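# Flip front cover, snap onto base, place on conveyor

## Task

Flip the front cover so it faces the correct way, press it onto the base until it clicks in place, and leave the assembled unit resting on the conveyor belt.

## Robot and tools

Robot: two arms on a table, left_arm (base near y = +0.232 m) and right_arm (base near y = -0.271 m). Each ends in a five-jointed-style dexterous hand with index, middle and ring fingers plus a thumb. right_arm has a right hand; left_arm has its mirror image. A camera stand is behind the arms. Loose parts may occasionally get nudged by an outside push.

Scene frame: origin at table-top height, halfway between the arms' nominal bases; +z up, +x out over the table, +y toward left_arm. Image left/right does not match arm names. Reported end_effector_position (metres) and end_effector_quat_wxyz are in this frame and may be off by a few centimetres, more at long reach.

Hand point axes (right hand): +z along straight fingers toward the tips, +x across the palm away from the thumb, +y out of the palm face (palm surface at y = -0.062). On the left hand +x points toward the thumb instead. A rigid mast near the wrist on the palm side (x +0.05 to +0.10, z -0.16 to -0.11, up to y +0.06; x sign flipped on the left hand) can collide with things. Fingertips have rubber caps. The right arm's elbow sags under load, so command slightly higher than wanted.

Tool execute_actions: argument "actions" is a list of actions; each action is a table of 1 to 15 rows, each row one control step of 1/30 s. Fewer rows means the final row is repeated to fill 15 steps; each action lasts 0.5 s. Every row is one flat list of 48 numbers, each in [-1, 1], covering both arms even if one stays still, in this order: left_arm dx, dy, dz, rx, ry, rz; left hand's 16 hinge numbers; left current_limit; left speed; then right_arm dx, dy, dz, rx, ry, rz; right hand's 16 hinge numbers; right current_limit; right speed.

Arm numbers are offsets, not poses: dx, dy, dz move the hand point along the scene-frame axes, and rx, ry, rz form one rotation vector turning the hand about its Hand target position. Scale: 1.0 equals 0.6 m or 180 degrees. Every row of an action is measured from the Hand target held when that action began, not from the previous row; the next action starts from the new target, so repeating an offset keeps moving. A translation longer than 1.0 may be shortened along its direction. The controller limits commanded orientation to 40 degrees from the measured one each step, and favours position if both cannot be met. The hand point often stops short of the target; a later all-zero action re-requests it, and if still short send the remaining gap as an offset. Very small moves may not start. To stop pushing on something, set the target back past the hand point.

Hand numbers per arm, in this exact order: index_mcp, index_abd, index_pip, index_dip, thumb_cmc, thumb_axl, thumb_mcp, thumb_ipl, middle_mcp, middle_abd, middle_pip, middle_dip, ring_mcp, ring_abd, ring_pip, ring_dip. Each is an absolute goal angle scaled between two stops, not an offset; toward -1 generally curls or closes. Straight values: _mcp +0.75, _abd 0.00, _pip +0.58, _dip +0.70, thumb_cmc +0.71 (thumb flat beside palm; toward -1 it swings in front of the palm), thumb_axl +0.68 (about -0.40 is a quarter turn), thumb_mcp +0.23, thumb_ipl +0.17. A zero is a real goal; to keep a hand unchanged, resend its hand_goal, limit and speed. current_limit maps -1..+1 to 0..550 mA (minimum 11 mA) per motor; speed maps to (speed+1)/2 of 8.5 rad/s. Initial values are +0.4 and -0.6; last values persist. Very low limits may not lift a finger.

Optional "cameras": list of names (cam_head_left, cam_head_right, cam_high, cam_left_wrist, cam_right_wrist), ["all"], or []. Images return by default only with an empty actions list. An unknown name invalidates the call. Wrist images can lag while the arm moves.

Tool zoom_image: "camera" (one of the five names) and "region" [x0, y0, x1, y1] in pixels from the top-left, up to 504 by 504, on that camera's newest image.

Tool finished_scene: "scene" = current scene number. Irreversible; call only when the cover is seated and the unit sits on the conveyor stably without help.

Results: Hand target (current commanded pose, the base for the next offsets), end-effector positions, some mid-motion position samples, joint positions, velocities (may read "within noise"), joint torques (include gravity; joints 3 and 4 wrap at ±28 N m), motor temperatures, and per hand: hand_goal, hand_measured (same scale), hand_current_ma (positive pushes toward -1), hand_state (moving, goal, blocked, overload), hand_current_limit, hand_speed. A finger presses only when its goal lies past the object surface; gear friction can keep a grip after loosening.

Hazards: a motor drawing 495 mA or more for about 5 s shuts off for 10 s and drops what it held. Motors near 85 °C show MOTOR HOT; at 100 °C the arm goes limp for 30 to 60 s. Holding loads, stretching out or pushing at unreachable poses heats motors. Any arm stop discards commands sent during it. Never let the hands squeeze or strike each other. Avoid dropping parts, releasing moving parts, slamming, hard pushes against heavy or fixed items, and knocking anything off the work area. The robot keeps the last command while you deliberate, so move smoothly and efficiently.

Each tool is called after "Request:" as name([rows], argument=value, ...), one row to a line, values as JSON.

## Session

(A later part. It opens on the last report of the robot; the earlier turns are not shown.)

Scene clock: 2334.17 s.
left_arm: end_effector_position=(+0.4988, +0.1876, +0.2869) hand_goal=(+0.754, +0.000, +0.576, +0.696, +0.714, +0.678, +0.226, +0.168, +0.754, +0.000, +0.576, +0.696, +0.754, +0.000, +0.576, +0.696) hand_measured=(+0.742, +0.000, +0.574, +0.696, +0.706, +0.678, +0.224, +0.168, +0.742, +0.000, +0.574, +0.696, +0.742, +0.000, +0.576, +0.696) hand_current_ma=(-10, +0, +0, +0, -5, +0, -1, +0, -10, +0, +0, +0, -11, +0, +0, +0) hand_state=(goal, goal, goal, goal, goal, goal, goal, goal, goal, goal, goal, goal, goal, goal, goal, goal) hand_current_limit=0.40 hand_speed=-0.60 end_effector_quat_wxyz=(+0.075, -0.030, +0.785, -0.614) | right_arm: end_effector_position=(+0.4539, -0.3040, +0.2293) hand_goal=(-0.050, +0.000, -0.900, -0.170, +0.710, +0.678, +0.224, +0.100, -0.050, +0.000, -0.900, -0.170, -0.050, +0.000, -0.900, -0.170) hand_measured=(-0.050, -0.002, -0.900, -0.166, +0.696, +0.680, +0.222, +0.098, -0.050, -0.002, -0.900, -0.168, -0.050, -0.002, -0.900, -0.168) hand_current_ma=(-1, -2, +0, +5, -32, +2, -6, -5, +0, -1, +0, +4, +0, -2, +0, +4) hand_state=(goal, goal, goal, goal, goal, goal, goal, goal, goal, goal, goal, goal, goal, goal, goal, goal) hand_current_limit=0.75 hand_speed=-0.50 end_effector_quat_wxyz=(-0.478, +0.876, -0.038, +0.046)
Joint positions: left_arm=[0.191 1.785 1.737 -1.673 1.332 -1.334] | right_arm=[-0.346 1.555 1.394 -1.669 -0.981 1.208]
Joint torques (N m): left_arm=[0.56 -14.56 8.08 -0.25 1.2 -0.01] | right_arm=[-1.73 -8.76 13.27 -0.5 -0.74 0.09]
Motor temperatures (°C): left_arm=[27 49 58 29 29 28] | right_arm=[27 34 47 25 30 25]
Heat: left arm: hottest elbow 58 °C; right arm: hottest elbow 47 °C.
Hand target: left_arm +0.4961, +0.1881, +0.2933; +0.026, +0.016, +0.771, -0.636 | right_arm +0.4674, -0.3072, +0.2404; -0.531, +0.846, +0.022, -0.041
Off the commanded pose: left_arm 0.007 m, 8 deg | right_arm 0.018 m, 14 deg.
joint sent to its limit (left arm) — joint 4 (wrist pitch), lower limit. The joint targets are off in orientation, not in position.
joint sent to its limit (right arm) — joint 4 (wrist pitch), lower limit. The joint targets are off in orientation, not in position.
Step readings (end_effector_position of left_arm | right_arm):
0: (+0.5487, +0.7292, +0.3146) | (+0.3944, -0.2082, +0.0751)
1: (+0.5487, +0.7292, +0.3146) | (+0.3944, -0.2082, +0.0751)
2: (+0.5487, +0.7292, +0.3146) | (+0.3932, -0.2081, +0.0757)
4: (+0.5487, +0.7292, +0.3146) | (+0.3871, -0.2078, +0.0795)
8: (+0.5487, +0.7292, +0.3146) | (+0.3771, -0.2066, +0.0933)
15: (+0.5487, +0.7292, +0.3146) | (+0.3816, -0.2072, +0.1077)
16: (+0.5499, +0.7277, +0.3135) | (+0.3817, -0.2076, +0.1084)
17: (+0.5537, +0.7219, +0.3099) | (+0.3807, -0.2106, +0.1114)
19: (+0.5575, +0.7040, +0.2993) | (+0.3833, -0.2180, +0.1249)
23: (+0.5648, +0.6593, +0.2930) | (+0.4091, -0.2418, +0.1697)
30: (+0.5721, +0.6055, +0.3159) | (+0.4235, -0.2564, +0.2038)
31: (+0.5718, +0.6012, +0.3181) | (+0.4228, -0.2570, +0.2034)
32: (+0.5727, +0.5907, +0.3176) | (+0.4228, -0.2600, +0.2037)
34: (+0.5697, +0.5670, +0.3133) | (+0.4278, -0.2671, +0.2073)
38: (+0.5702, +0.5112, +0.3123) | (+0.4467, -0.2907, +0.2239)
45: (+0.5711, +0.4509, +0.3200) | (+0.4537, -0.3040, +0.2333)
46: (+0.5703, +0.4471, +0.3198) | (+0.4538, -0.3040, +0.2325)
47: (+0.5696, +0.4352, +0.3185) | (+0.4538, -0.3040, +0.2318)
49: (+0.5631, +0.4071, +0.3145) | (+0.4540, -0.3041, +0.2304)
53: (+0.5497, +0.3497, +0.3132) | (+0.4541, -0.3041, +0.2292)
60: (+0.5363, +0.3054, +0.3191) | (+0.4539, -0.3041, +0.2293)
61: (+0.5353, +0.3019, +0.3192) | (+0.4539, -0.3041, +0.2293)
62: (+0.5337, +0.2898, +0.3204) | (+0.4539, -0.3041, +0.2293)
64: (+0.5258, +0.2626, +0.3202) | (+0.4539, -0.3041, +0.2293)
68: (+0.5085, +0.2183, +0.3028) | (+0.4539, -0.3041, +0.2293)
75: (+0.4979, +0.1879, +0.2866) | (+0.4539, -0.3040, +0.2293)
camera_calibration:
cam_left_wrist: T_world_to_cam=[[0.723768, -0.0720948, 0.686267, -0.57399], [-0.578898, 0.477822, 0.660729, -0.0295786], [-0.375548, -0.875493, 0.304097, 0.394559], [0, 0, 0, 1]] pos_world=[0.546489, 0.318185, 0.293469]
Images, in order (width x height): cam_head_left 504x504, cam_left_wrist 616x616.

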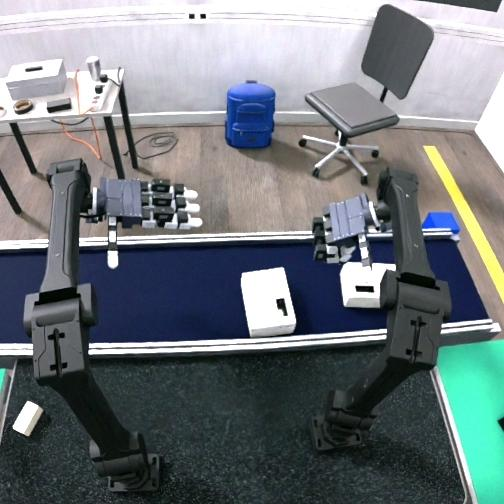

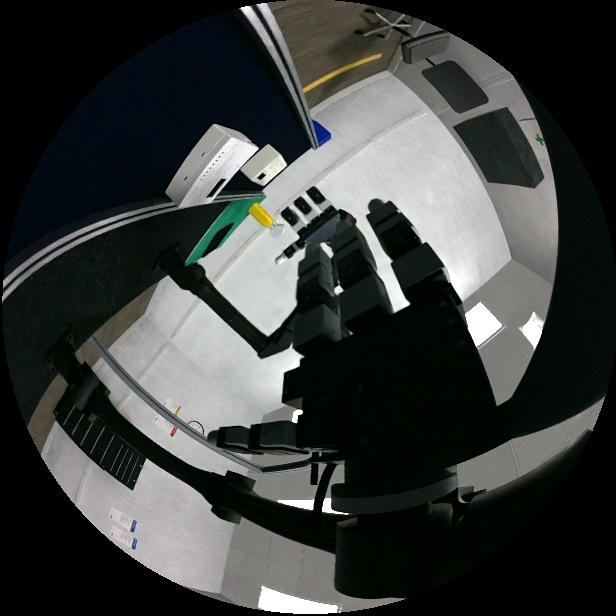

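Request:
execute_actions([
  [[-0.03,-0.12,-0.05,0,0,0,0.754,0,0.576,0.696,0.714,0.678,0.226,0.168,0.754,0,0.576,0.696,0.754,0,0.576,0.696,0.4,-0.6,0,0,0,0,0,0,-0.05,0,-0.9,-0.17,0.71,0.678,0.2247,0.1,-0.05,0,-0.9,-0.17,-0.05,0,-0.9,-0.17,0.75,-0.5]],
  [[0,-0.1,-0.05,0,0,0,0.754,0,0.576,0.696,0.714,0.678,0.226,0.168,0.754,0,0.576,0.696,0.754,0,0.576,0.696,0.4,-0.6,0,0,0,0,0,0,-0.05,0,-0.9,-0.17,0.71,0.678,0.2247,0.1,-0.05,0,-0.9,-0.17,-0.05,0,-0.9,-0.17,0.75,-0.5]],
], cameras=["cam_left_wrist","cam_head_left"])

Request:
zoom_image(camera="cam_left_wrist", region=[100, 50, 330, 280])

Scene clock: 2340.93 s.
left_arm: end_effector_position=(+0.4777, +0.0535, +0.2262) hand_goal=(+0.754, +0.000, +0.576, +0.696, +0.714, +0.678, +0.226, +0.168, +0.754, +0.000, +0.576, +0.696, +0.754, +0.000, +0.576, +0.696) hand_measured=(+0.742, +0.000, +0.574, +0.696, +0.706, +0.678, +0.224, +0.168, +0.742, +0.000, +0.574, +0.696, +0.742, +0.000, +0.576, +0.696) hand_current_ma=(-10, +0, +0, +0, -5, +0, -1, +0, -10, +0, +0, +0, -11, +0, +0, +0) hand_state=(goal, goal, goal, goal, goal, goal, goal, goal, goal, goal, goal, goal, goal, goal, goal, goal) hand_current_limit=0.40 hand_speed=-0.60 end_effector_quat_wxyz=(+0.002, +0.027, +0.767, -0.641) | right_arm: end_effector_position=(+0.4539, -0.3040, +0.2293) hand_goal=(-0.050, +0.000, -0.900, -0.170, +0.710, +0.678, +0.224, +0.100, -0.050, +0.000, -0.900, -0.170, -0.050, +0.000, -0.900, -0.170) hand_measured=(-0.050, -0.002, -0.900, -0.166, +0.696, +0.680, +0.222, +0.098, -0.050, -0.002, -0.900, -0.168, -0.050, -0.002, -0.900, -0.168) hand_current_ma=(-1, -2, +0, +5, -32, +2, -6, -5, +0, -1, +0, +4, +0, -2, +0, +4) hand_state=(goal, goal, goal, goal, goal, goal, goal, goal, goal, goal, goal, goal, goal, goal, goal, goal) hand_current_limit=0.75 hand_speed=-0.50 end_effector_quat_wxyz=(-0.478, +0.876, -0.038, +0.046)
Joint positions: left_arm=[-0.048 1.774 1.538 -1.27 1.392 -1.599] | right_arm=[-0.346 1.555 1.394 -1.669 -0.981 1.208]
Joint torques (N m): left_arm=[0.79 -14.86 8.08 0.75 1.03 -0.19] | right_arm=[-1.73 -8.7 13.27 -0.51 -0.74 0.09]
Motor temperatures (°C): left_arm=[27 48 56 29 30 28] | right_arm=[27 34 48 25 30 25]
Heat: left arm: hottest elbow 56 °C; right arm: hottest elbow 48 °C.
Hand target: left_arm +0.4781, +0.0561, +0.2332; +0.026, +0.016, +0.771, -0.636 | right_arm +0.4674, -0.3072, +0.2404; -0.531, +0.846, +0.022, -0.041
Off the commanded pose: left_arm 0.007 m, 3 deg | right_arm 0.018 m, 14 deg.
joint sent to its limit (right arm) — joint 4 (wrist pitch), lower limit. The joint targets are off in orientation, not in position.
Step readings (end_effector_position of left_arm | right_arm):
0: (+0.4988, +0.1877, +0.2869) | (+0.4539, -0.3040, +0.2293)
1: (+0.4986, +0.1873, +0.2865) | (+0.4539, -0.3040, +0.2293)
2: (+0.4978, +0.1844, +0.2855) | (+0.4539, -0.3040, +0.2293)
4: (+0.4931, +0.1758, +0.2806) | (+0.4539, -0.3040, +0.2293)
8: (+0.4804, +0.1416, +0.2659) | (+0.4539, -0.3040, +0.2293)
15: (+0.4745, +0.1104, +0.2646) | (+0.4539, -0.3040, +0.2293)
16: (+0.4746, +0.1103, +0.2644) | (+0.4539, -0.3040, +0.2293)
17: (+0.4760, +0.1083, +0.2630) | (+0.4539, -0.3040, +0.2293)
19: (+0.4806, +0.1038, +0.2586) | (+0.4539, -0.3040, +0.2293)
23: (+0.4790, +0.0802, +0.2420) | (+0.4539, -0.3040, +0.2293)
30: (+0.4787, +0.0532, +0.2302) | (+0.4539, -0.3040, +0.2293)
camera_calibration:
cam_left_wrist: T_world_to_cam=[[0.728868, -0.163605, 0.66482, -0.519446], [-0.45366, 0.611858, 0.647937, -0.00172187], [-0.512781, -0.773863, 0.371742, 0.332451], [0, 0, 0, 1]] pos_world=[0.548301, 0.173341, 0.222867]
Images, in order (width x height): cam_head_left 504x504, cam_left_wrist 616x616.

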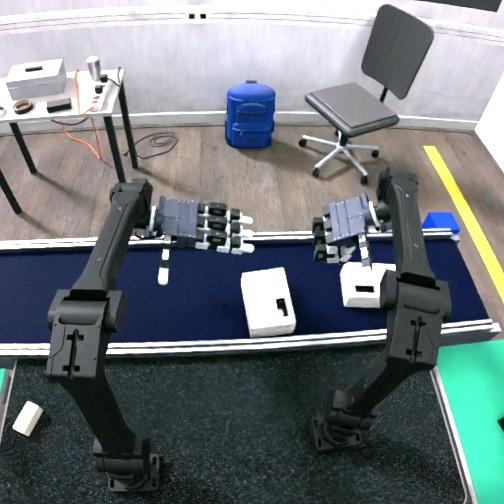

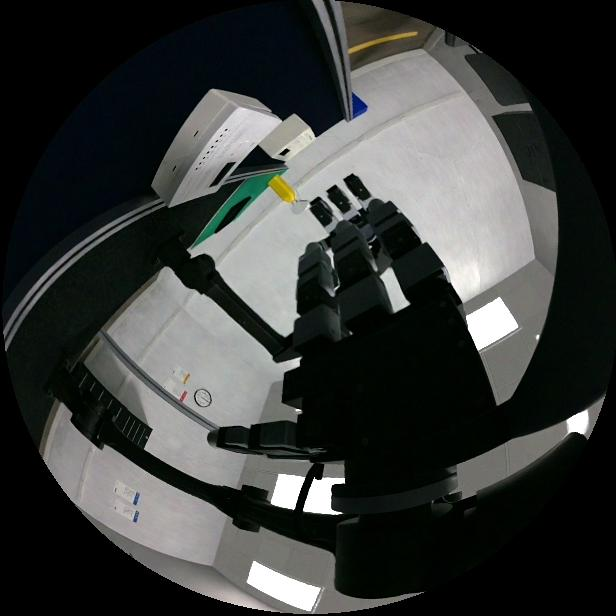

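Scaled by 2.191 from the camera's 616x616 image, which has a finer 880x880 frame.

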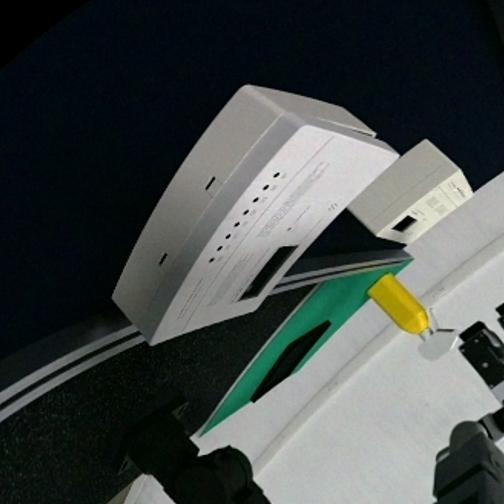

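Request:
zoom_image(camera="cam_left_wrist", region=[145, 85, 235, 215])

Request:
zoom_image(camera="cam_left_wrist", region=[180, 110, 220, 150])

Request:
zoom_image(camera="cam_left_wrist", region=[155, 140, 195, 180])

Request:
zoom_image(camera="cam_left_wrist", region=[220, 80, 340, 200])

Scaled by 3.877 from the camera's 616x616 image, which has a finer 880x880 frame.

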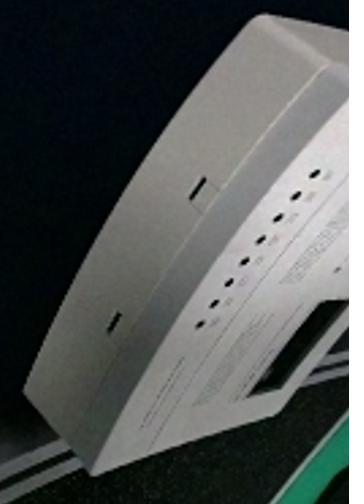

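Scaled by 12.600 from the camera's 616x616 image, which has a finer 880x880 frame.

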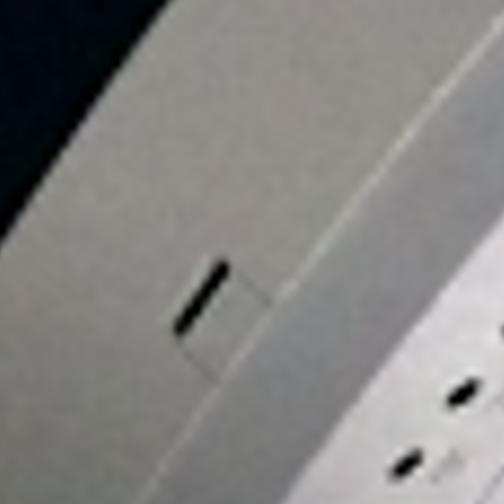

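Scaled by 12.600 from the camera's 616x616 image, which has a finer 880x880 frame.

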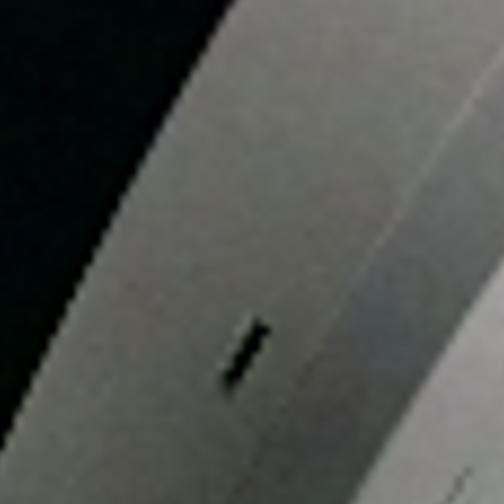

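Scaled by 4.200 from the camera's 616x616 image, which has a finer 880x880 frame.

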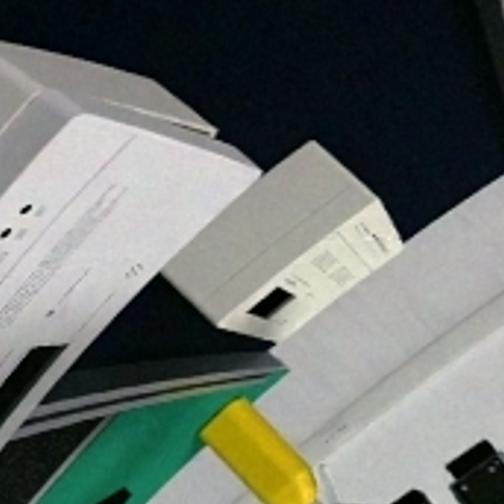

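Request:
execute_actions([
  [[0,0,0,0,0,0,0.754,0,0.576,0.696,0.714,0.678,0.226,0.168,0.754,0,0.576,0.696,0.754,0,0.576,0.696,0.4,-0.6,-0.05,0.05,-0.08,0,0,0,-0.05,0,-0.9,-0.17,0.71,0.678,0.2247,0.1,-0.05,0,-0.9,-0.17,-0.05,0,-0.9,-0.17,0.75,-0.5]],
  [[0,0,0,0,0,0,0.754,0,0.576,0.696,0.714,0.678,0.226,0.168,0.754,0,0.576,0.696,0.754,0,0.576,0.696,0.4,-0.6,-0.05,0.09,-0.08,0,0,0,-0.05,0,-0.9,-0.17,0.71,0.678,0.2247,0.1,-0.05,0,-0.9,-0.17,-0.05,0,-0.9,-0.17,0.75,-0.5]],
  [[0,0,0,0,0,0,0.754,0,0.576,0.696,0.714,0.678,0.226,0.168,0.754,0,0.576,0.696,0.754,0,0.576,0.696,0.4,-0.6,-0.02,0,-0.05,0,0,0,-0.05,0,-0.9,-0.17,0.71,0.678,0.2247,0.1,-0.05,0,-0.9,-0.17,-0.05,0,-0.9,-0.17,0.75,-0.5]],
  [[0,0,0,0,0,0,0.754,0,0.576,0.696,0.714,0.678,0.226,0.168,0.754,0,0.576,0.696,0.754,0,0.576,0.696,0.4,-0.6,0,0,-0.04,0,0,0,-0.05,0,-0.9,-0.17,0.71,0.678,0.2247,0.1,-0.05,0,-0.9,-0.17,-0.05,0,-0.9,-0.17,0.75,-0.5]],
], cameras=["cam_left_wrist","cam_right_wrist"])

Request:
zoom_image(camera="cam_left_wrist", region=[130, 70, 290, 230])

Scene clock: 2362.80 s.
left_arm: end_effector_position=(+0.4777, +0.0542, +0.2252) hand_goal=(+0.754, +0.000, +0.576, +0.696, +0.714, +0.678, +0.226, +0.168, +0.754, +0.000, +0.576, +0.696, +0.754, +0.000, +0.576, +0.696) hand_measured=(+0.742, +0.000, +0.574, +0.696, +0.706, +0.678, +0.224, +0.168, +0.742, +0.000, +0.574, +0.696, +0.742, +0.000, +0.576, +0.696) hand_current_ma=(-10, +0, +0, +0, -5, +0, -1, +0, -10, +0, +0, +0, -11, +0, +0, +0) hand_state=(goal, goal, goal, goal, goal, goal, goal, goal, goal, goal, goal, goal, goal, goal, goal, goal) hand_current_limit=0.40 hand_speed=-0.60 end_effector_quat_wxyz=(+0.016, +0.012, +0.771, -0.637) | right_arm: end_effector_position=(+0.3974, -0.2209, +0.0988) hand_goal=(-0.050, +0.000, -0.900, -0.170, +0.710, +0.678, +0.224, +0.100, -0.050, +0.000, -0.900, -0.170, -0.050, +0.000, -0.900, -0.170) hand_measured=(-0.050, -0.002, -0.900, -0.166, +0.696, +0.680, +0.222, +0.098, -0.050, -0.002, -0.900, -0.168, -0.050, -0.002, -0.900, -0.168) hand_current_ma=(+0, -2, +0, +5, -32, +2, -6, -5, +0, -1, +0, +4, +0, -2, +0, +4) hand_state=(goal, goal, goal, goal, goal, goal, goal, goal, goal, goal, goal, goal, goal, goal, goal, goal) hand_current_limit=0.75 hand_speed=-0.50 end_effector_quat_wxyz=(-0.529, +0.847, +0.024, -0.040)
Joint positions: left_arm=[-0.048 1.72 1.46 -1.041 1.374 -1.805] | right_arm=[-0.2 1.646 1.077 -1.501 -1.051 1.056]
Joint torques (N m): left_arm=[0.67 -14.45 8.23 1.06 0.99 -0.19] | right_arm=[-2.67 -8.41 5.94 -0.21 -0.76 -0.12]
Heat: left arm: hottest elbow 54 °C; right arm: hottest elbow 51 °C.
Hand target: left_arm +0.4781, +0.0562, +0.2333; +0.026, +0.016, +0.771, -0.636 | right_arm +0.3957, -0.2233, +0.0904; -0.531, +0.846, +0.022, -0.041
Off the commanded pose: left_arm 0.008 m, 1 deg | right_arm 0.009 m, 0 deg.
Step readings (end_effector_position of left_arm | right_arm):
0: (+0.4777, +0.0535, +0.2262) | (+0.4539, -0.3040, +0.2293)
1: (+0.4778, +0.0535, +0.2259) | (+0.4539, -0.3040, +0.2293)
2: (+0.4783, +0.0536, +0.2255) | (+0.4542, -0.3031, +0.2293)
4: (+0.4793, +0.0539, +0.2236) | (+0.4536, -0.2994, +0.2271)
8: (+0.4791, +0.0543, +0.2228) | (+0.4425, -0.2866, +0.2111)
15: (+0.4791, +0.0543, +0.2259) | (+0.4401, -0.2790, +0.2007)
16: (+0.4791, +0.0543, +0.2261) | (+0.4401, -0.2785, +0.2004)
17: (+0.4790, +0.0543, +0.2264) | (+0.4391, -0.2743, +0.1989)
19: (+0.4788, +0.0543, +0.2261) | (+0.4299, -0.2645, +0.1891)
23: (+0.4785, +0.0543, +0.2254) | (+0.4067, -0.2382, +0.1638)
30: (+0.4780, +0.0543, +0.2242) | (+0.4062, -0.2226, +0.1522)
31: (+0.4780, +0.0543, +0.2244) | (+0.4064, -0.2226, +0.1518)
32: (+0.4779, +0.0543, +0.2244) | (+0.4070, -0.2225, +0.1501)
34: (+0.4779, +0.0543, +0.2247) | (+0.4050, -0.2220, +0.1427)
38: (+0.4778, +0.0543, +0.2250) | (+0.3959, -0.2206, +0.1290)
45: (+0.4778, +0.0543, +0.2252) | (+0.3968, -0.2207, +0.1240)
46: (+0.4777, +0.0543, +0.2252) | (+0.3970, -0.2207, +0.1238)
47: (+0.4777, +0.0543, +0.2252) | (+0.3977, -0.2209, +0.1227)
49: (+0.4777, +0.0543, +0.2252) | (+0.3987, -0.2211, +0.1180)
53: (+0.4777, +0.0542, +0.2252) | (+0.3969, -0.2208, +0.1057)
60: (+0.4777, +0.0542, +0.2252) | (+0.3970, -0.2209, +0.0989)
camera_calibration:
cam_left_wrist: T_world_to_cam=[[0.733886, -0.141269, 0.66442, -0.522156], [-0.479415, 0.585223, 0.653969, 0.0108941], [-0.481219, -0.798472, 0.361761, 0.321879], [0, 0, 0, 1]] pos_world=[0.54332, 0.176871, 0.223363]
cam_right_wrist: T_world_to_cam=[[-0.777911, -0.344478, -0.525538, 0.316543], [-0.359528, -0.441926, 0.821852, -0.0812817], [-0.515358, 0.828273, 0.219929, 0.495553], [0, 0, 0, 1]] pos_world=[0.472406, -0.337332, 0.12417]
Images, in order (width x height): cam_left_wrist 616x616, cam_right_wrist 616x616.

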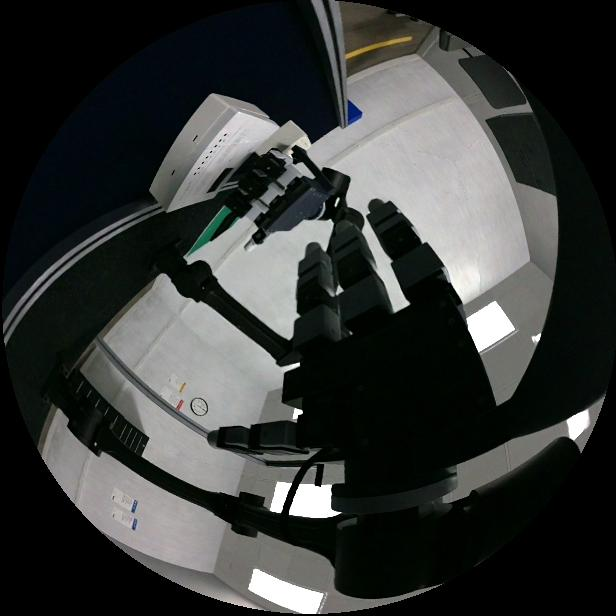

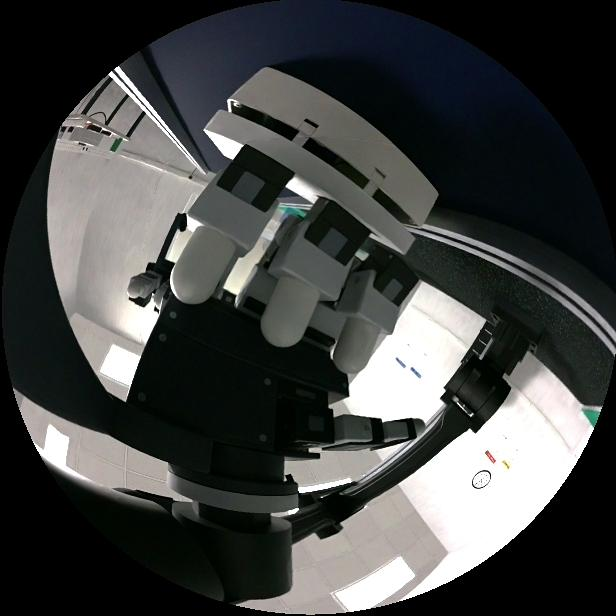

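Scaled by 3.150 from the camera's 616x616 image, which has a finer 880x880 frame.

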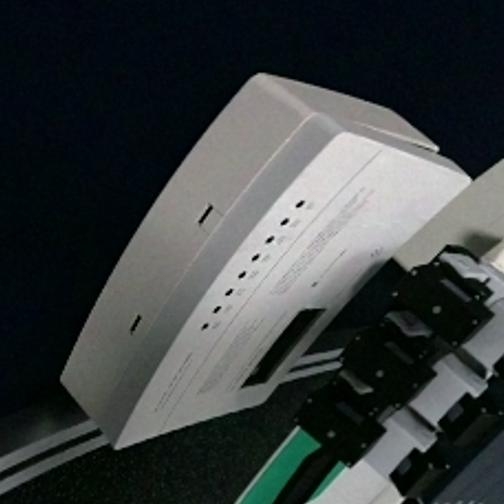

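Request:
execute_actions([
  [[0,0,0,0,0,0,0.754,0,0.576,0.696,0.714,0.678,0.226,0.168,0.754,0,0.576,0.696,0.754,0,0.576,0.696,0.4,-0.6,0,0.005,-0.03,0,0,0,-0.05,0,-0.9,-0.17,0.71,0.678,0.2247,0.1,-0.05,0,-0.9,-0.17,-0.05,0,-0.9,-0.17,0.75,-0.5]],
  [[0,0,0,0,0,0,0.754,0,0.576,0.696,0.714,0.678,0.226,0.168,0.754,0,0.576,0.696,0.754,0,0.576,0.696,0.4,-0.6,0,0,-0.03,0,0,0,-0.05,0,-0.9,-0.17,0.71,0.678,0.2247,0.1,-0.05,0,-0.9,-0.17,-0.05,0,-0.9,-0.17,0.75,-0.5]],
], cameras=["cam_left_wrist","cam_right_wrist","cam_head_right"])

Request:
zoom_image(camera="cam_left_wrist", region=[130, 70, 290, 230])

Request:
zoom_image(camera="cam_right_wrist", region=[180, 50, 460, 330])

Request:
zoom_image(camera="cam_head_right", region=[232, 260, 322, 350])

Scene clock: 2370.07 s.
left_arm: end_effector_position=(+0.4777, +0.0542, +0.2252) hand_goal=(+0.754, +0.000, +0.576, +0.696, +0.714, +0.678, +0.226, +0.168, +0.754, +0.000, +0.576, +0.696, +0.754, +0.000, +0.576, +0.696) hand_measured=(+0.742, +0.000, +0.574, +0.696, +0.706, +0.678, +0.224, +0.168, +0.742, +0.000, +0.574, +0.696, +0.742, +0.000, +0.576, +0.696) hand_current_ma=(-10, +0, +0, +0, -5, +0, -1, +0, -10, +0, +0, +0, -11, +0, +0, +0) hand_state=(goal, goal, goal, goal, goal, goal, goal, goal, goal, goal, goal, goal, goal, goal, goal, goal) hand_current_limit=0.40 hand_speed=-0.60 end_effector_quat_wxyz=(+0.016, +0.012, +0.771, -0.637) | right_arm: end_effector_position=(+0.4028, -0.2196, +0.0736) hand_goal=(-0.050, +0.000, -0.900, -0.170, +0.710, +0.678, +0.224, +0.100, -0.050, +0.000, -0.900, -0.170, -0.050, +0.000, -0.900, -0.170) hand_measured=(-0.050, -0.002, -0.900, -0.166, +0.696, +0.680, +0.222, +0.098, -0.050, -0.002, -0.900, -0.168, -0.048, +0.000, -0.898, -0.168) hand_current_ma=(+0, -2, +0, +5, -32, +2, -6, -5, +1, -1, +1, +4, +4, +0, +3, +4) hand_state=(goal, goal, goal, goal, goal, goal, goal, goal, goal, goal, goal, goal, goal, goal, goal, goal) hand_current_limit=0.75 hand_speed=-0.50 end_effector_quat_wxyz=(-0.532, +0.846, +0.030, -0.025)
Joint positions: left_arm=[-0.048 1.72 1.46 -1.041 1.374 -1.805] | right_arm=[-0.2 1.68 1.046 -1.408 -1.064 1.054]
Joint torques (N m): left_arm=[0.67 -14.39 8.23 1.05 0.99 -0.19] | right_arm=[-2.14 -6.95 4.89 0.32 -0.4 0.02]
Heat: left arm: hottest elbow 53 °C; right arm: hottest elbow 50 °C.
Hand target: left_arm +0.4781, +0.0562, +0.2333; +0.026, +0.016, +0.771, -0.636 | right_arm +0.3956, -0.2203, +0.0545; -0.531, +0.846, +0.022, -0.041
Off the commanded pose: left_arm 0.008 m, 1 deg | right_arm 0.021 m, 2 deg.
Step readings (end_effector_position of left_arm | right_arm):
0: (+0.4777, +0.0542, +0.2252) | (+0.3974, -0.2209, +0.0988)
1: (+0.4777, +0.0542, +0.2252) | (+0.3975, -0.2209, +0.0987)
2: (+0.4777, +0.0542, +0.2252) | (+0.3982, -0.2210, +0.0979)
4: (+0.4777, +0.0542, +0.2252) | (+0.3996, -0.2213, +0.0946)
8: (+0.4777, +0.0542, +0.2252) | (+0.3991, -0.2212, +0.0861)
15: (+0.4777, +0.0542, +0.2252) | (+0.3990, -0.2212, +0.0809)
16: (+0.4777, +0.0542, +0.2252) | (+0.3993, -0.2212, +0.0808)
17: (+0.4777, +0.0542, +0.2252) | (+0.3999, -0.2213, +0.0801)
19: (+0.4777, +0.0542, +0.2252) | (+0.4012, -0.2214, +0.0769)
23: (+0.4777, +0.0542, +0.2252) | (+0.4024, -0.2197, +0.0739)
30: (+0.4777, +0.0542, +0.2252) | (+0.4027, -0.2196, +0.0736)
camera_calibration:
cam_left_wrist: T_world_to_cam=[[0.733886, -0.141269, 0.66442, -0.522156], [-0.479415, 0.585223, 0.653969, 0.0108941], [-0.481219, -0.798472, 0.361761, 0.321879], [0, 0, 0, 1]] pos_world=[0.54332, 0.176871, 0.223363]
cam_right_wrist: T_world_to_cam=[[-0.763224, -0.336334, -0.551696, 0.305741], [-0.386922, -0.445921, 0.807122, -0.0468409], [-0.517475, 0.829478, 0.210203, 0.50462], [0, 0, 0, 1]] pos_world=[0.476353, -0.336627, 0.10041]
Images, in order (width x height): cam_head_right 504x504, cam_left_wrist 616x616, cam_right_wrist 616x616.

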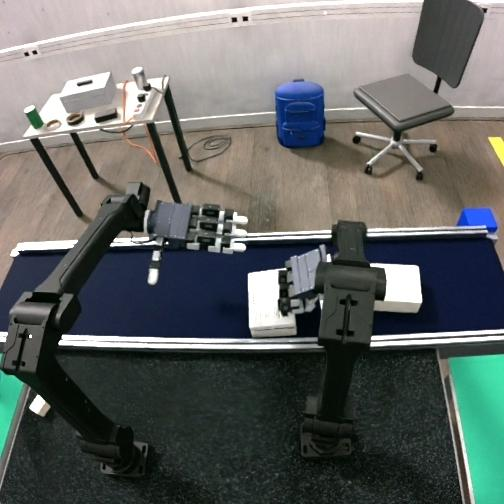

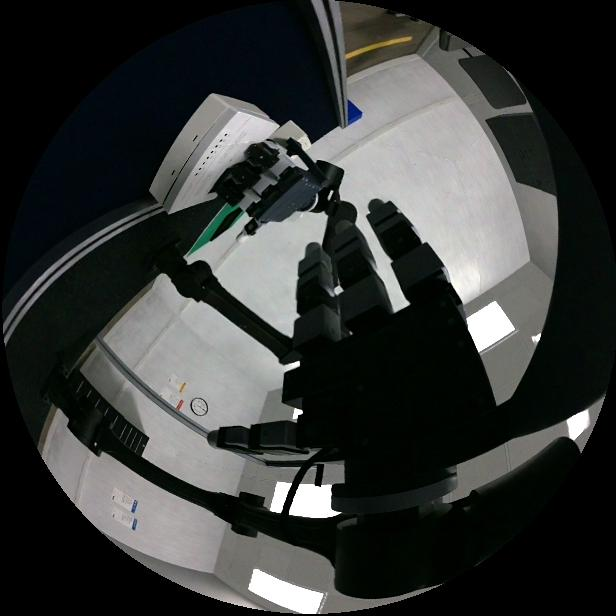

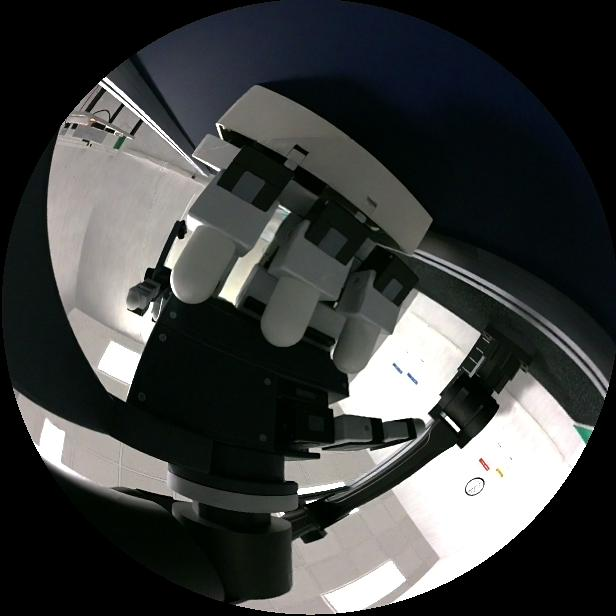

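Scaled by 3.150 from the camera's 616x616 image, which has a finer 880x880 frame.

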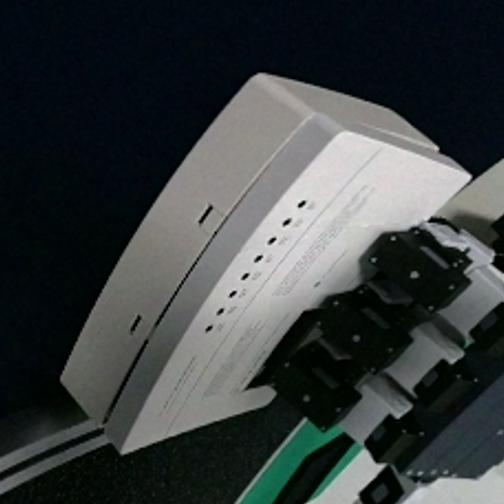

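Scaled by 1.800 from the camera's 616x616 image, which has a finer 880x880 frame.

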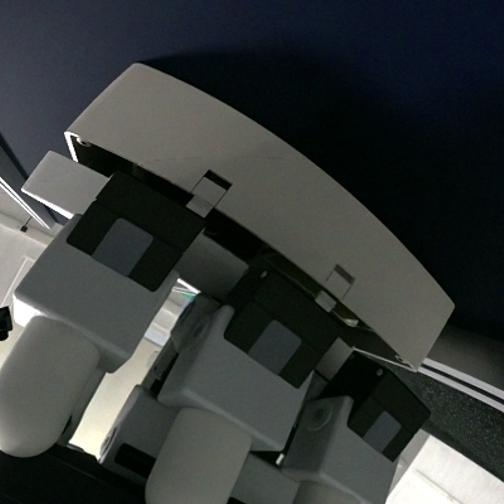

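Scaled by 5.600.

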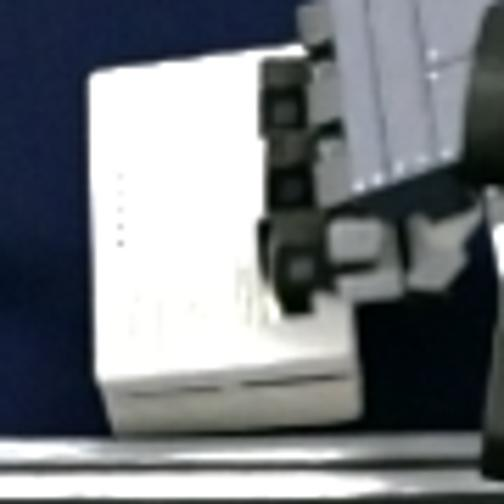

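Request:
execute_actions([
  [[0,0,0,0,0,0,0.754,0,0.576,0.696,0.714,0.678,0.226,0.168,0.754,0,0.576,0.696,0.754,0,0.576,0.696,0.4,-0.6,0.01,0,0.1,0,0,0,-0.05,0,-0.9,-0.17,0.71,0.678,0.2247,0.1,-0.05,0,-0.9,-0.17,-0.05,0,-0.9,-0.17,0.75,-0.5]],
  [[0,0,0,0,0,0,0.754,0,0.576,0.696,0.714,0.678,0.226,0.168,0.754,0,0.576,0.696,0.754,0,0.576,0.696,0.4,-0.6,-0.05,0,-0.03,0,0,0,-0.05,0,-0.9,-0.17,0.71,0.678,0.2247,0.1,-0.05,0,-0.9,-0.17,-0.05,0,-0.9,-0.17,0.75,-0.5]],
  [[0,0,0,0,0,0,0.754,0,0.576,0.696,0.714,0.678,0.226,0.168,0.754,0,0.576,0.696,0.754,0,0.576,0.696,0.4,-0.6,-0.005,0,-0.04,0,0,0,-0.05,0,-0.9,-0.17,0.71,0.678,0.2247,0.1,-0.05,0,-0.9,-0.17,-0.05,0,-0.9,-0.17,0.75,-0.5]],
  [[0,0,0,0,0,0,0.754,0,0.576,0.696,0.714,0.678,0.226,0.168,0.754,0,0.576,0.696,0.754,0,0.576,0.696,0.4,-0.6,0,0,-0.04,0,0,0,-0.05,0,-0.9,-0.17,0.71,0.678,0.2247,0.1,-0.05,0,-0.9,-0.17,-0.05,0,-0.9,-0.17,0.75,-0.5]],
], cameras=["cam_left_wrist","cam_right_wrist","cam_head_right"])

Request:
zoom_image(camera="cam_left_wrist", region=[130, 70, 290, 230])

Request:
zoom_image(camera="cam_right_wrist", region=[180, 50, 460, 330])

Request:
zoom_image(camera="cam_head_right", region=[232, 260, 322, 350])

Scene clock: 2392.23 s.
left_arm: end_effector_position=(+0.4777, +0.0542, +0.2252) hand_goal=(+0.754, +0.000, +0.576, +0.696, +0.714, +0.678, +0.226, +0.168, +0.754, +0.000, +0.576, +0.696, +0.754, +0.000, +0.576, +0.696) hand_measured=(+0.742, +0.000, +0.574, +0.696, +0.706, +0.678, +0.224, +0.168, +0.742, +0.000, +0.574, +0.696, +0.742, +0.000, +0.576, +0.696) hand_current_ma=(-10, +0, +0, +0, -5, +0, -1, +0, -10, +0, +0, +0, -11, +0, +0, +0) hand_state=(goal, goal, goal, goal, goal, goal, goal, goal, goal, goal, goal, goal, goal, goal, goal, goal) hand_current_limit=0.40 hand_speed=-0.60 end_effector_quat_wxyz=(+0.016, +0.012, +0.771, -0.637) | right_arm: end_effector_position=(+0.3747, -0.2173, +0.0632) hand_goal=(-0.050, +0.000, -0.900, -0.170, +0.710, +0.678, +0.224, +0.100, -0.050, +0.000, -0.900, -0.170, -0.050, +0.000, -0.900, -0.170) hand_measured=(-0.050, -0.002, -0.900, -0.166, +0.698, +0.680, +0.222, +0.098, -0.050, -0.002, -0.898, -0.168, -0.044, -0.006, -0.896, -0.168) hand_current_ma=(+0, -2, +0, +5, -27, +2, -5, -5, +1, -1, +1, +4, +9, -10, +6, +4) hand_state=(goal, goal, goal, goal, goal, goal, goal, goal, goal, goal, goal, goal, goal, goal, goal, goal) hand_current_limit=0.75 hand_speed=-0.50 end_effector_quat_wxyz=(-0.533, +0.845, +0.030, -0.030)
Joint positions: left_arm=[-0.048 1.72 1.46 -1.041 1.374 -1.805] | right_arm=[-0.206 1.645 0.96 -1.382 -1.06 1.035]
Joint torques (N m): left_arm=[0.67 -14.45 8.23 1.06 0.99 -0.19] | right_arm=[-2.55 -6.59 4.88 0.16 -0.34 0.02]
Motor temperatures (°C): left_arm=[27 44 51 29 31 28] | right_arm=[27 34 48 25 30 25]
Heat: left arm: hottest elbow 51 °C; right arm: hottest elbow 48 °C.
Hand target: left_arm +0.4781, +0.0562, +0.2333; +0.026, +0.016, +0.771, -0.636 | right_arm +0.3686, -0.2202, +0.0485; -0.531, +0.846, +0.022, -0.041
Off the commanded pose: left_arm 0.008 m, 1 deg | right_arm 0.016 m, 2 deg.
Step readings (end_effector_position of left_arm | right_arm):
0: (+0.4777, +0.0542, +0.2252) | (+0.4029, -0.2196, +0.0735)
1: (+0.4777, +0.0542, +0.2252) | (+0.4028, -0.2196, +0.0736)
2: (+0.4777, +0.0542, +0.2252) | (+0.4016, -0.2194, +0.0741)
4: (+0.4777, +0.0542, +0.2252) | (+0.3963, -0.2189, +0.0773)
8: (+0.4777, +0.0542, +0.2252) | (+0.3856, -0.2176, +0.0884)
15: (+0.4777, +0.0542, +0.2252) | (+0.3877, -0.2180, +0.1011)
16: (+0.4777, +0.0542, +0.2252) | (+0.3877, -0.2180, +0.1012)
17: (+0.4777, +0.0542, +0.2252) | (+0.3877, -0.2181, +0.1014)
19: (+0.4777, +0.0542, +0.2252) | (+0.3866, -0.2182, +0.1014)
23: (+0.4777, +0.0542, +0.2252) | (+0.3771, -0.2177, +0.0999)
30: (+0.4777, +0.0542, +0.2252) | (+0.3732, -0.2174, +0.0977)
31: (+0.4777, +0.0542, +0.2252) | (+0.3734, -0.2174, +0.0975)
32: (+0.4777, +0.0542, +0.2252) | (+0.3738, -0.2175, +0.0963)
34: (+0.4777, +0.0542, +0.2252) | (+0.3736, -0.2176, +0.0919)
38: (+0.4777, +0.0542, +0.2252) | (+0.3704, -0.2173, +0.0850)
45: (+0.4777, +0.0542, +0.2252) | (+0.3718, -0.2177, +0.0825)
46: (+0.4777, +0.0542, +0.2252) | (+0.3718, -0.2177, +0.0822)
47: (+0.4777, +0.0542, +0.2252) | (+0.3726, -0.2178, +0.0812)
49: (+0.4777, +0.0542, +0.2252) | (+0.3735, -0.2180, +0.0758)
53: (+0.4777, +0.0542, +0.2252) | (+0.3747, -0.2180, +0.0678)
60: (+0.4777, +0.0542, +0.2252) | (+0.3747, -0.2173, +0.0632)
camera_calibration:
cam_left_wrist: T_world_to_cam=[[0.733886, -0.141269, 0.66442, -0.522156], [-0.479415, 0.585223, 0.653969, 0.0108941], [-0.481219, -0.798472, 0.361761, 0.321879], [0, 0, 0, 1]] pos_world=[0.54332, 0.176871, 0.223363]
cam_right_wrist: T_world_to_cam=[[-0.766069, -0.338686, -0.546288, 0.279524], [-0.378556, -0.449131, 0.809306, -0.0522398], [-0.519456, 0.826785, 0.215854, 0.490117], [0, 0, 0, 1]] pos_world=[0.448953, -0.334013, 0.0891846]
Images, in order (width x height): cam_head_right 504x504, cam_left_wrist 616x616, cam_right_wrist 616x616.

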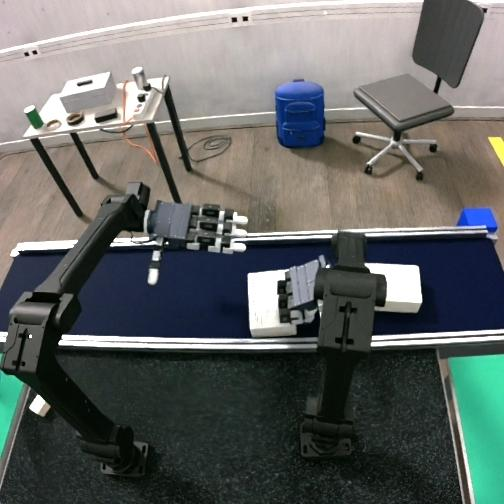

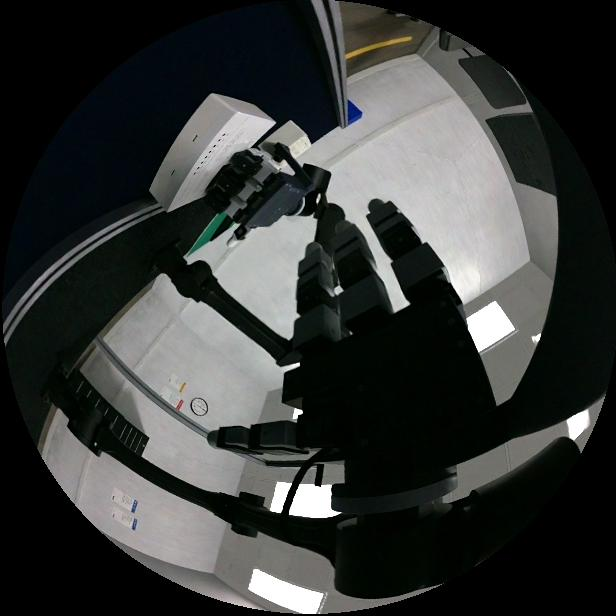

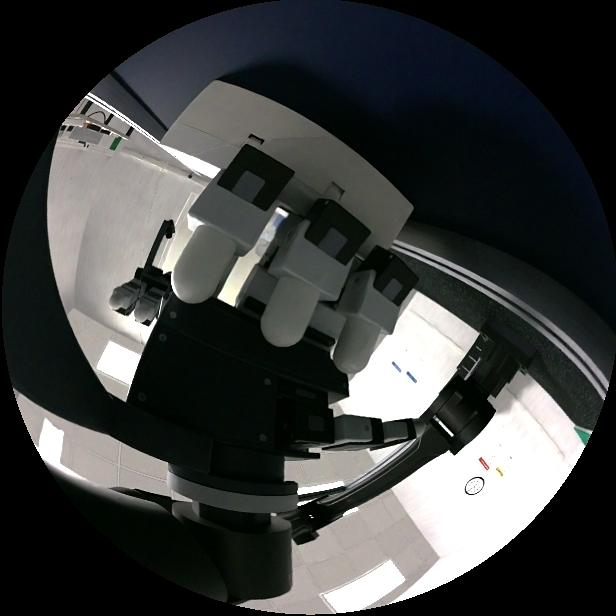

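Scaled by 3.150 from the camera's 616x616 image, which has a finer 880x880 frame.

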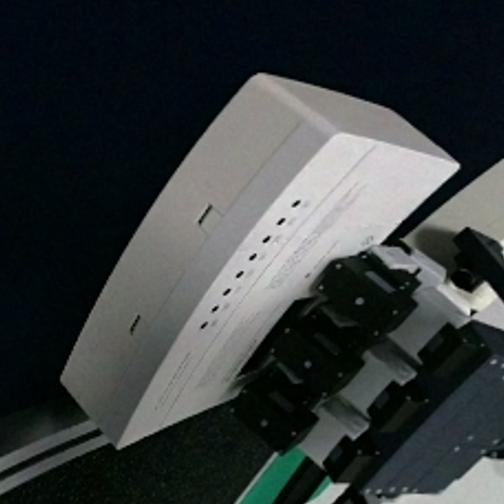

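Scaled by 1.800 from the camera's 616x616 image, which has a finer 880x880 frame.

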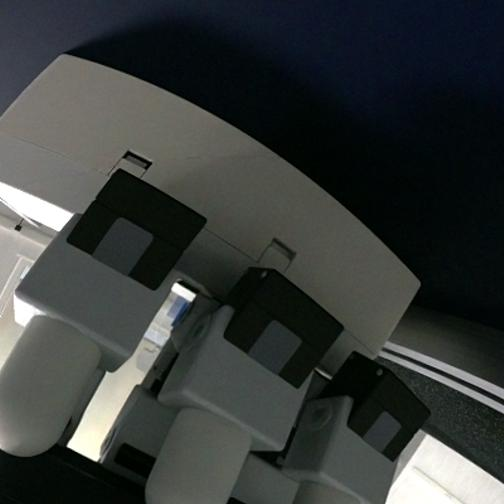

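Scaled by 5.600.

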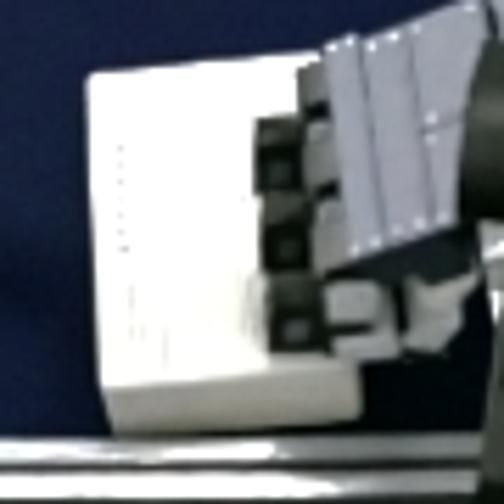

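Request:
execute_actions([
  [[0,0,0,0,0,0,0.754,0,0.576,0.696,0.714,0.678,0.226,0.168,0.754,0,0.576,0.696,0.754,0,0.576,0.696,0.4,-0.6,0,0,-0.025,0,0,0,-0.05,0,-0.9,-0.17,0.71,0.678,0.2247,0.1,-0.05,0,-0.9,-0.17,-0.05,0,-0.9,-0.17,0.75,-0.5]],
  [[0,0,0,0,0,0,0.754,0,0.576,0.696,0.714,0.678,0.226,0.168,0.754,0,0.576,0.696,0.754,0,0.576,0.696,0.4,-0.6,0.01,0,0.07,0,0,0,-0.05,0,-0.9,-0.17,0.71,0.678,0.2247,0.1,-0.05,0,-0.9,-0.17,-0.05,0,-0.9,-0.17,0.75,-0.5]],
  [[0,0,0,0,0,0,0.754,0,0.576,0.696,0.714,0.678,0.226,0.168,0.754,0,0.576,0.696,0.754,0,0.576,0.696,0.4,-0.6,0.02,0,0.07,0,0,0,-0.05,0,-0.9,-0.17,0.71,0.678,0.2247,0.1,-0.05,0,-0.9,-0.17,-0.05,0,-0.9,-0.17,0.75,-0.5]],
], cameras=["cam_left_wrist","cam_right_wrist","cam_head_right"])

Request:
zoom_image(camera="cam_left_wrist", region=[130, 70, 290, 230])

Request:
zoom_image(camera="cam_right_wrist", region=[180, 50, 460, 330])

Request:
zoom_image(camera="cam_head_right", region=[232, 260, 322, 350])

Scene clock: 2402.90 s.
left_arm: end_effector_position=(+0.4777, +0.0542, +0.2252) hand_goal=(+0.754, +0.000, +0.576, +0.696, +0.714, +0.678, +0.226, +0.168, +0.754, +0.000, +0.576, +0.696, +0.754, +0.000, +0.576, +0.696) hand_measured=(+0.742, +0.000, +0.574, +0.696, +0.706, +0.678, +0.224, +0.168, +0.742, +0.000, +0.574, +0.696, +0.742, +0.000, +0.576, +0.696) hand_current_ma=(-10, +0, +0, +0, -5, +0, -1, +0, -10, +0, +0, +0, -11, +0, +0, +0) hand_state=(goal, goal, goal, goal, goal, goal, goal, goal, goal, goal, goal, goal, goal, goal, goal, goal) hand_current_limit=0.40 hand_speed=-0.60 end_effector_quat_wxyz=(+0.016, +0.012, +0.771, -0.637) | right_arm: end_effector_position=(+0.3741, -0.2181, +0.1074) hand_goal=(-0.050, +0.000, -0.900, -0.170, +0.710, +0.678, +0.224, +0.100, -0.050, +0.000, -0.900, -0.170, -0.050, +0.000, -0.900, -0.170) hand_measured=(-0.050, -0.002, -0.900, -0.166, +0.698, +0.680, +0.222, +0.098, -0.050, -0.002, -0.898, -0.168, -0.048, -0.004, -0.894, -0.168) hand_current_ma=(+0, -2, +0, +5, -27, +2, -5, -5, +1, -1, +1, +4, +4, -4, +12, +4) hand_state=(goal, goal, goal, goal, goal, goal, goal, goal, goal, goal, goal, goal, goal, goal, goal, goal) hand_current_limit=0.75 hand_speed=-0.50 end_effector_quat_wxyz=(-0.534, +0.844, +0.018, -0.048)
Joint positions: left_arm=[-0.048 1.72 1.46 -1.041 1.374 -1.805] | right_arm=[-0.206 1.596 1.03 -1.537 -1.055 1.043]
Joint torques (N m): left_arm=[0.67 -14.39 8.24 1.05 0.99 -0.19] | right_arm=[-1.96 -8.64 10.39 -1.14 -0.66 0.1]
Heat: left arm: hottest elbow 51 °C; right arm: hottest elbow 47 °C.
Hand target: left_arm +0.4781, +0.0562, +0.2333; +0.026, +0.016, +0.771, -0.636 | right_arm +0.3866, -0.2202, +0.1175; -0.531, +0.846, +0.022, -0.041
Off the commanded pose: left_arm 0.008 m, 1 deg | right_arm 0.016 m, 1 deg.
Step readings (end_effector_position of left_arm | right_arm):
0: (+0.4777, +0.0542, +0.2252) | (+0.3747, -0.2173, +0.0632)
1: (+0.4777, +0.0542, +0.2252) | (+0.3748, -0.2173, +0.0631)
2: (+0.4777, +0.0542, +0.2252) | (+0.3751, -0.2174, +0.0627)
4: (+0.4777, +0.0542, +0.2252) | (+0.3767, -0.2174, +0.0613)
8: (+0.4777, +0.0542, +0.2252) | (+0.3773, -0.2166, +0.0601)
15: (+0.4777, +0.0542, +0.2252) | (+0.3782, -0.2165, +0.0596)
16: (+0.4777, +0.0542, +0.2252) | (+0.3782, -0.2165, +0.0596)
17: (+0.4777, +0.0542, +0.2252) | (+0.3774, -0.2164, +0.0599)
19: (+0.4777, +0.0542, +0.2252) | (+0.3750, -0.2160, +0.0612)
23: (+0.4777, +0.0542, +0.2252) | (+0.3692, -0.2158, +0.0640)
30: (+0.4777, +0.0542, +0.2252) | (+0.3651, -0.2157, +0.0654)
31: (+0.4777, +0.0542, +0.2252) | (+0.3647, -0.2157, +0.0658)
32: (+0.4777, +0.0542, +0.2252) | (+0.3636, -0.2159, +0.0672)
34: (+0.4777, +0.0542, +0.2252) | (+0.3617, -0.2159, +0.0745)
38: (+0.4777, +0.0542, +0.2252) | (+0.3687, -0.2172, +0.0942)
45: (+0.4777, +0.0542, +0.2252) | (+0.3750, -0.2183, +0.1069)
camera_calibration:
cam_left_wrist: T_world_to_cam=[[0.733886, -0.141269, 0.66442, -0.522156], [-0.479415, 0.585223, 0.653969, 0.0108941], [-0.481219, -0.798472, 0.361761, 0.321879], [0, 0, 0, 1]] pos_world=[0.54332, 0.176871, 0.223363]
cam_right_wrist: T_world_to_cam=[[-0.789334, -0.337354, -0.512976, 0.308434], [-0.343625, -0.449655, 0.824459, -0.103437], [-0.508796, 0.827045, 0.239005, 0.474525], [0, 0, 0, 1]] pos_world=[0.449351, -0.334913, 0.130085]
Images, in order (width x height): cam_head_right 504x504, cam_left_wrist 616x616, cam_right_wrist 616x616.

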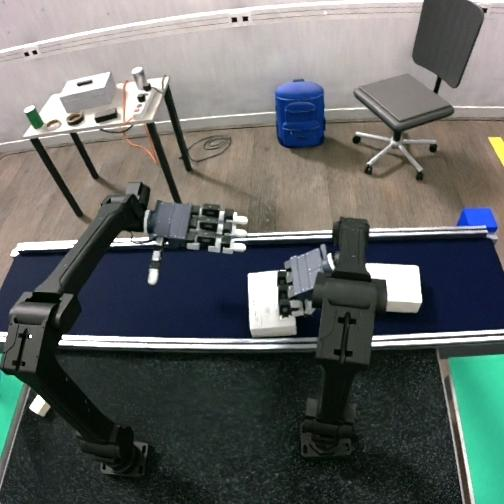

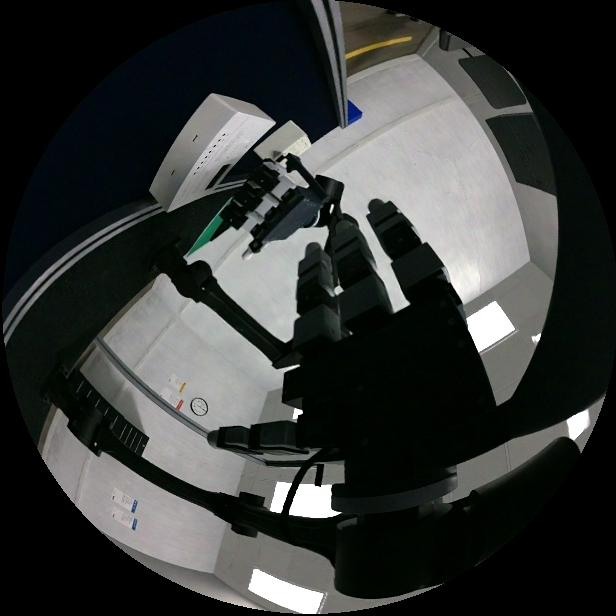

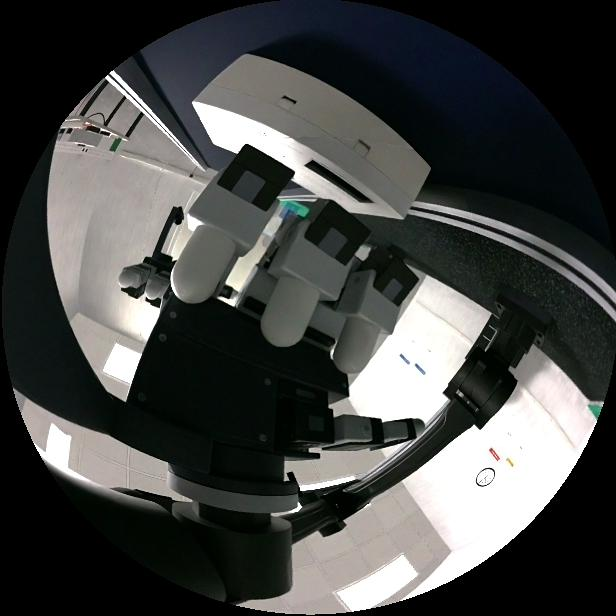

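Scaled by 3.150 from the camera's 616x616 image, which has a finer 880x880 frame.

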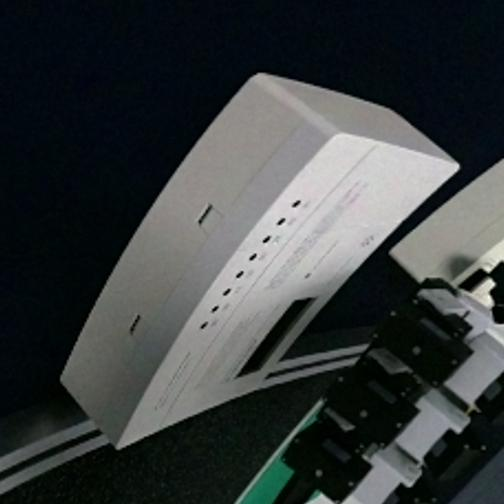

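Scaled by 1.800 from the camera's 616x616 image, which has a finer 880x880 frame.

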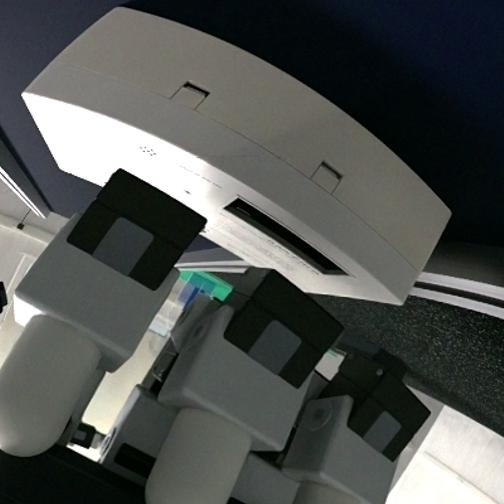

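Scaled by 5.600.

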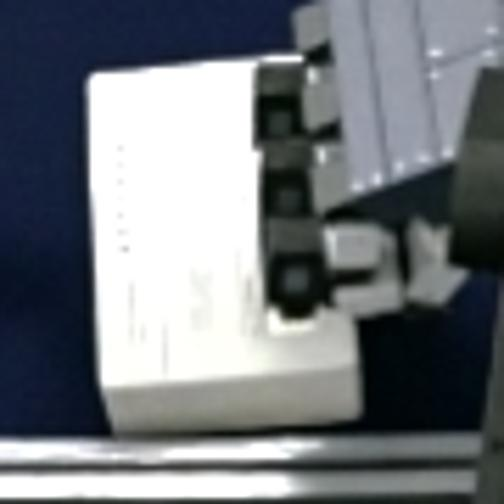

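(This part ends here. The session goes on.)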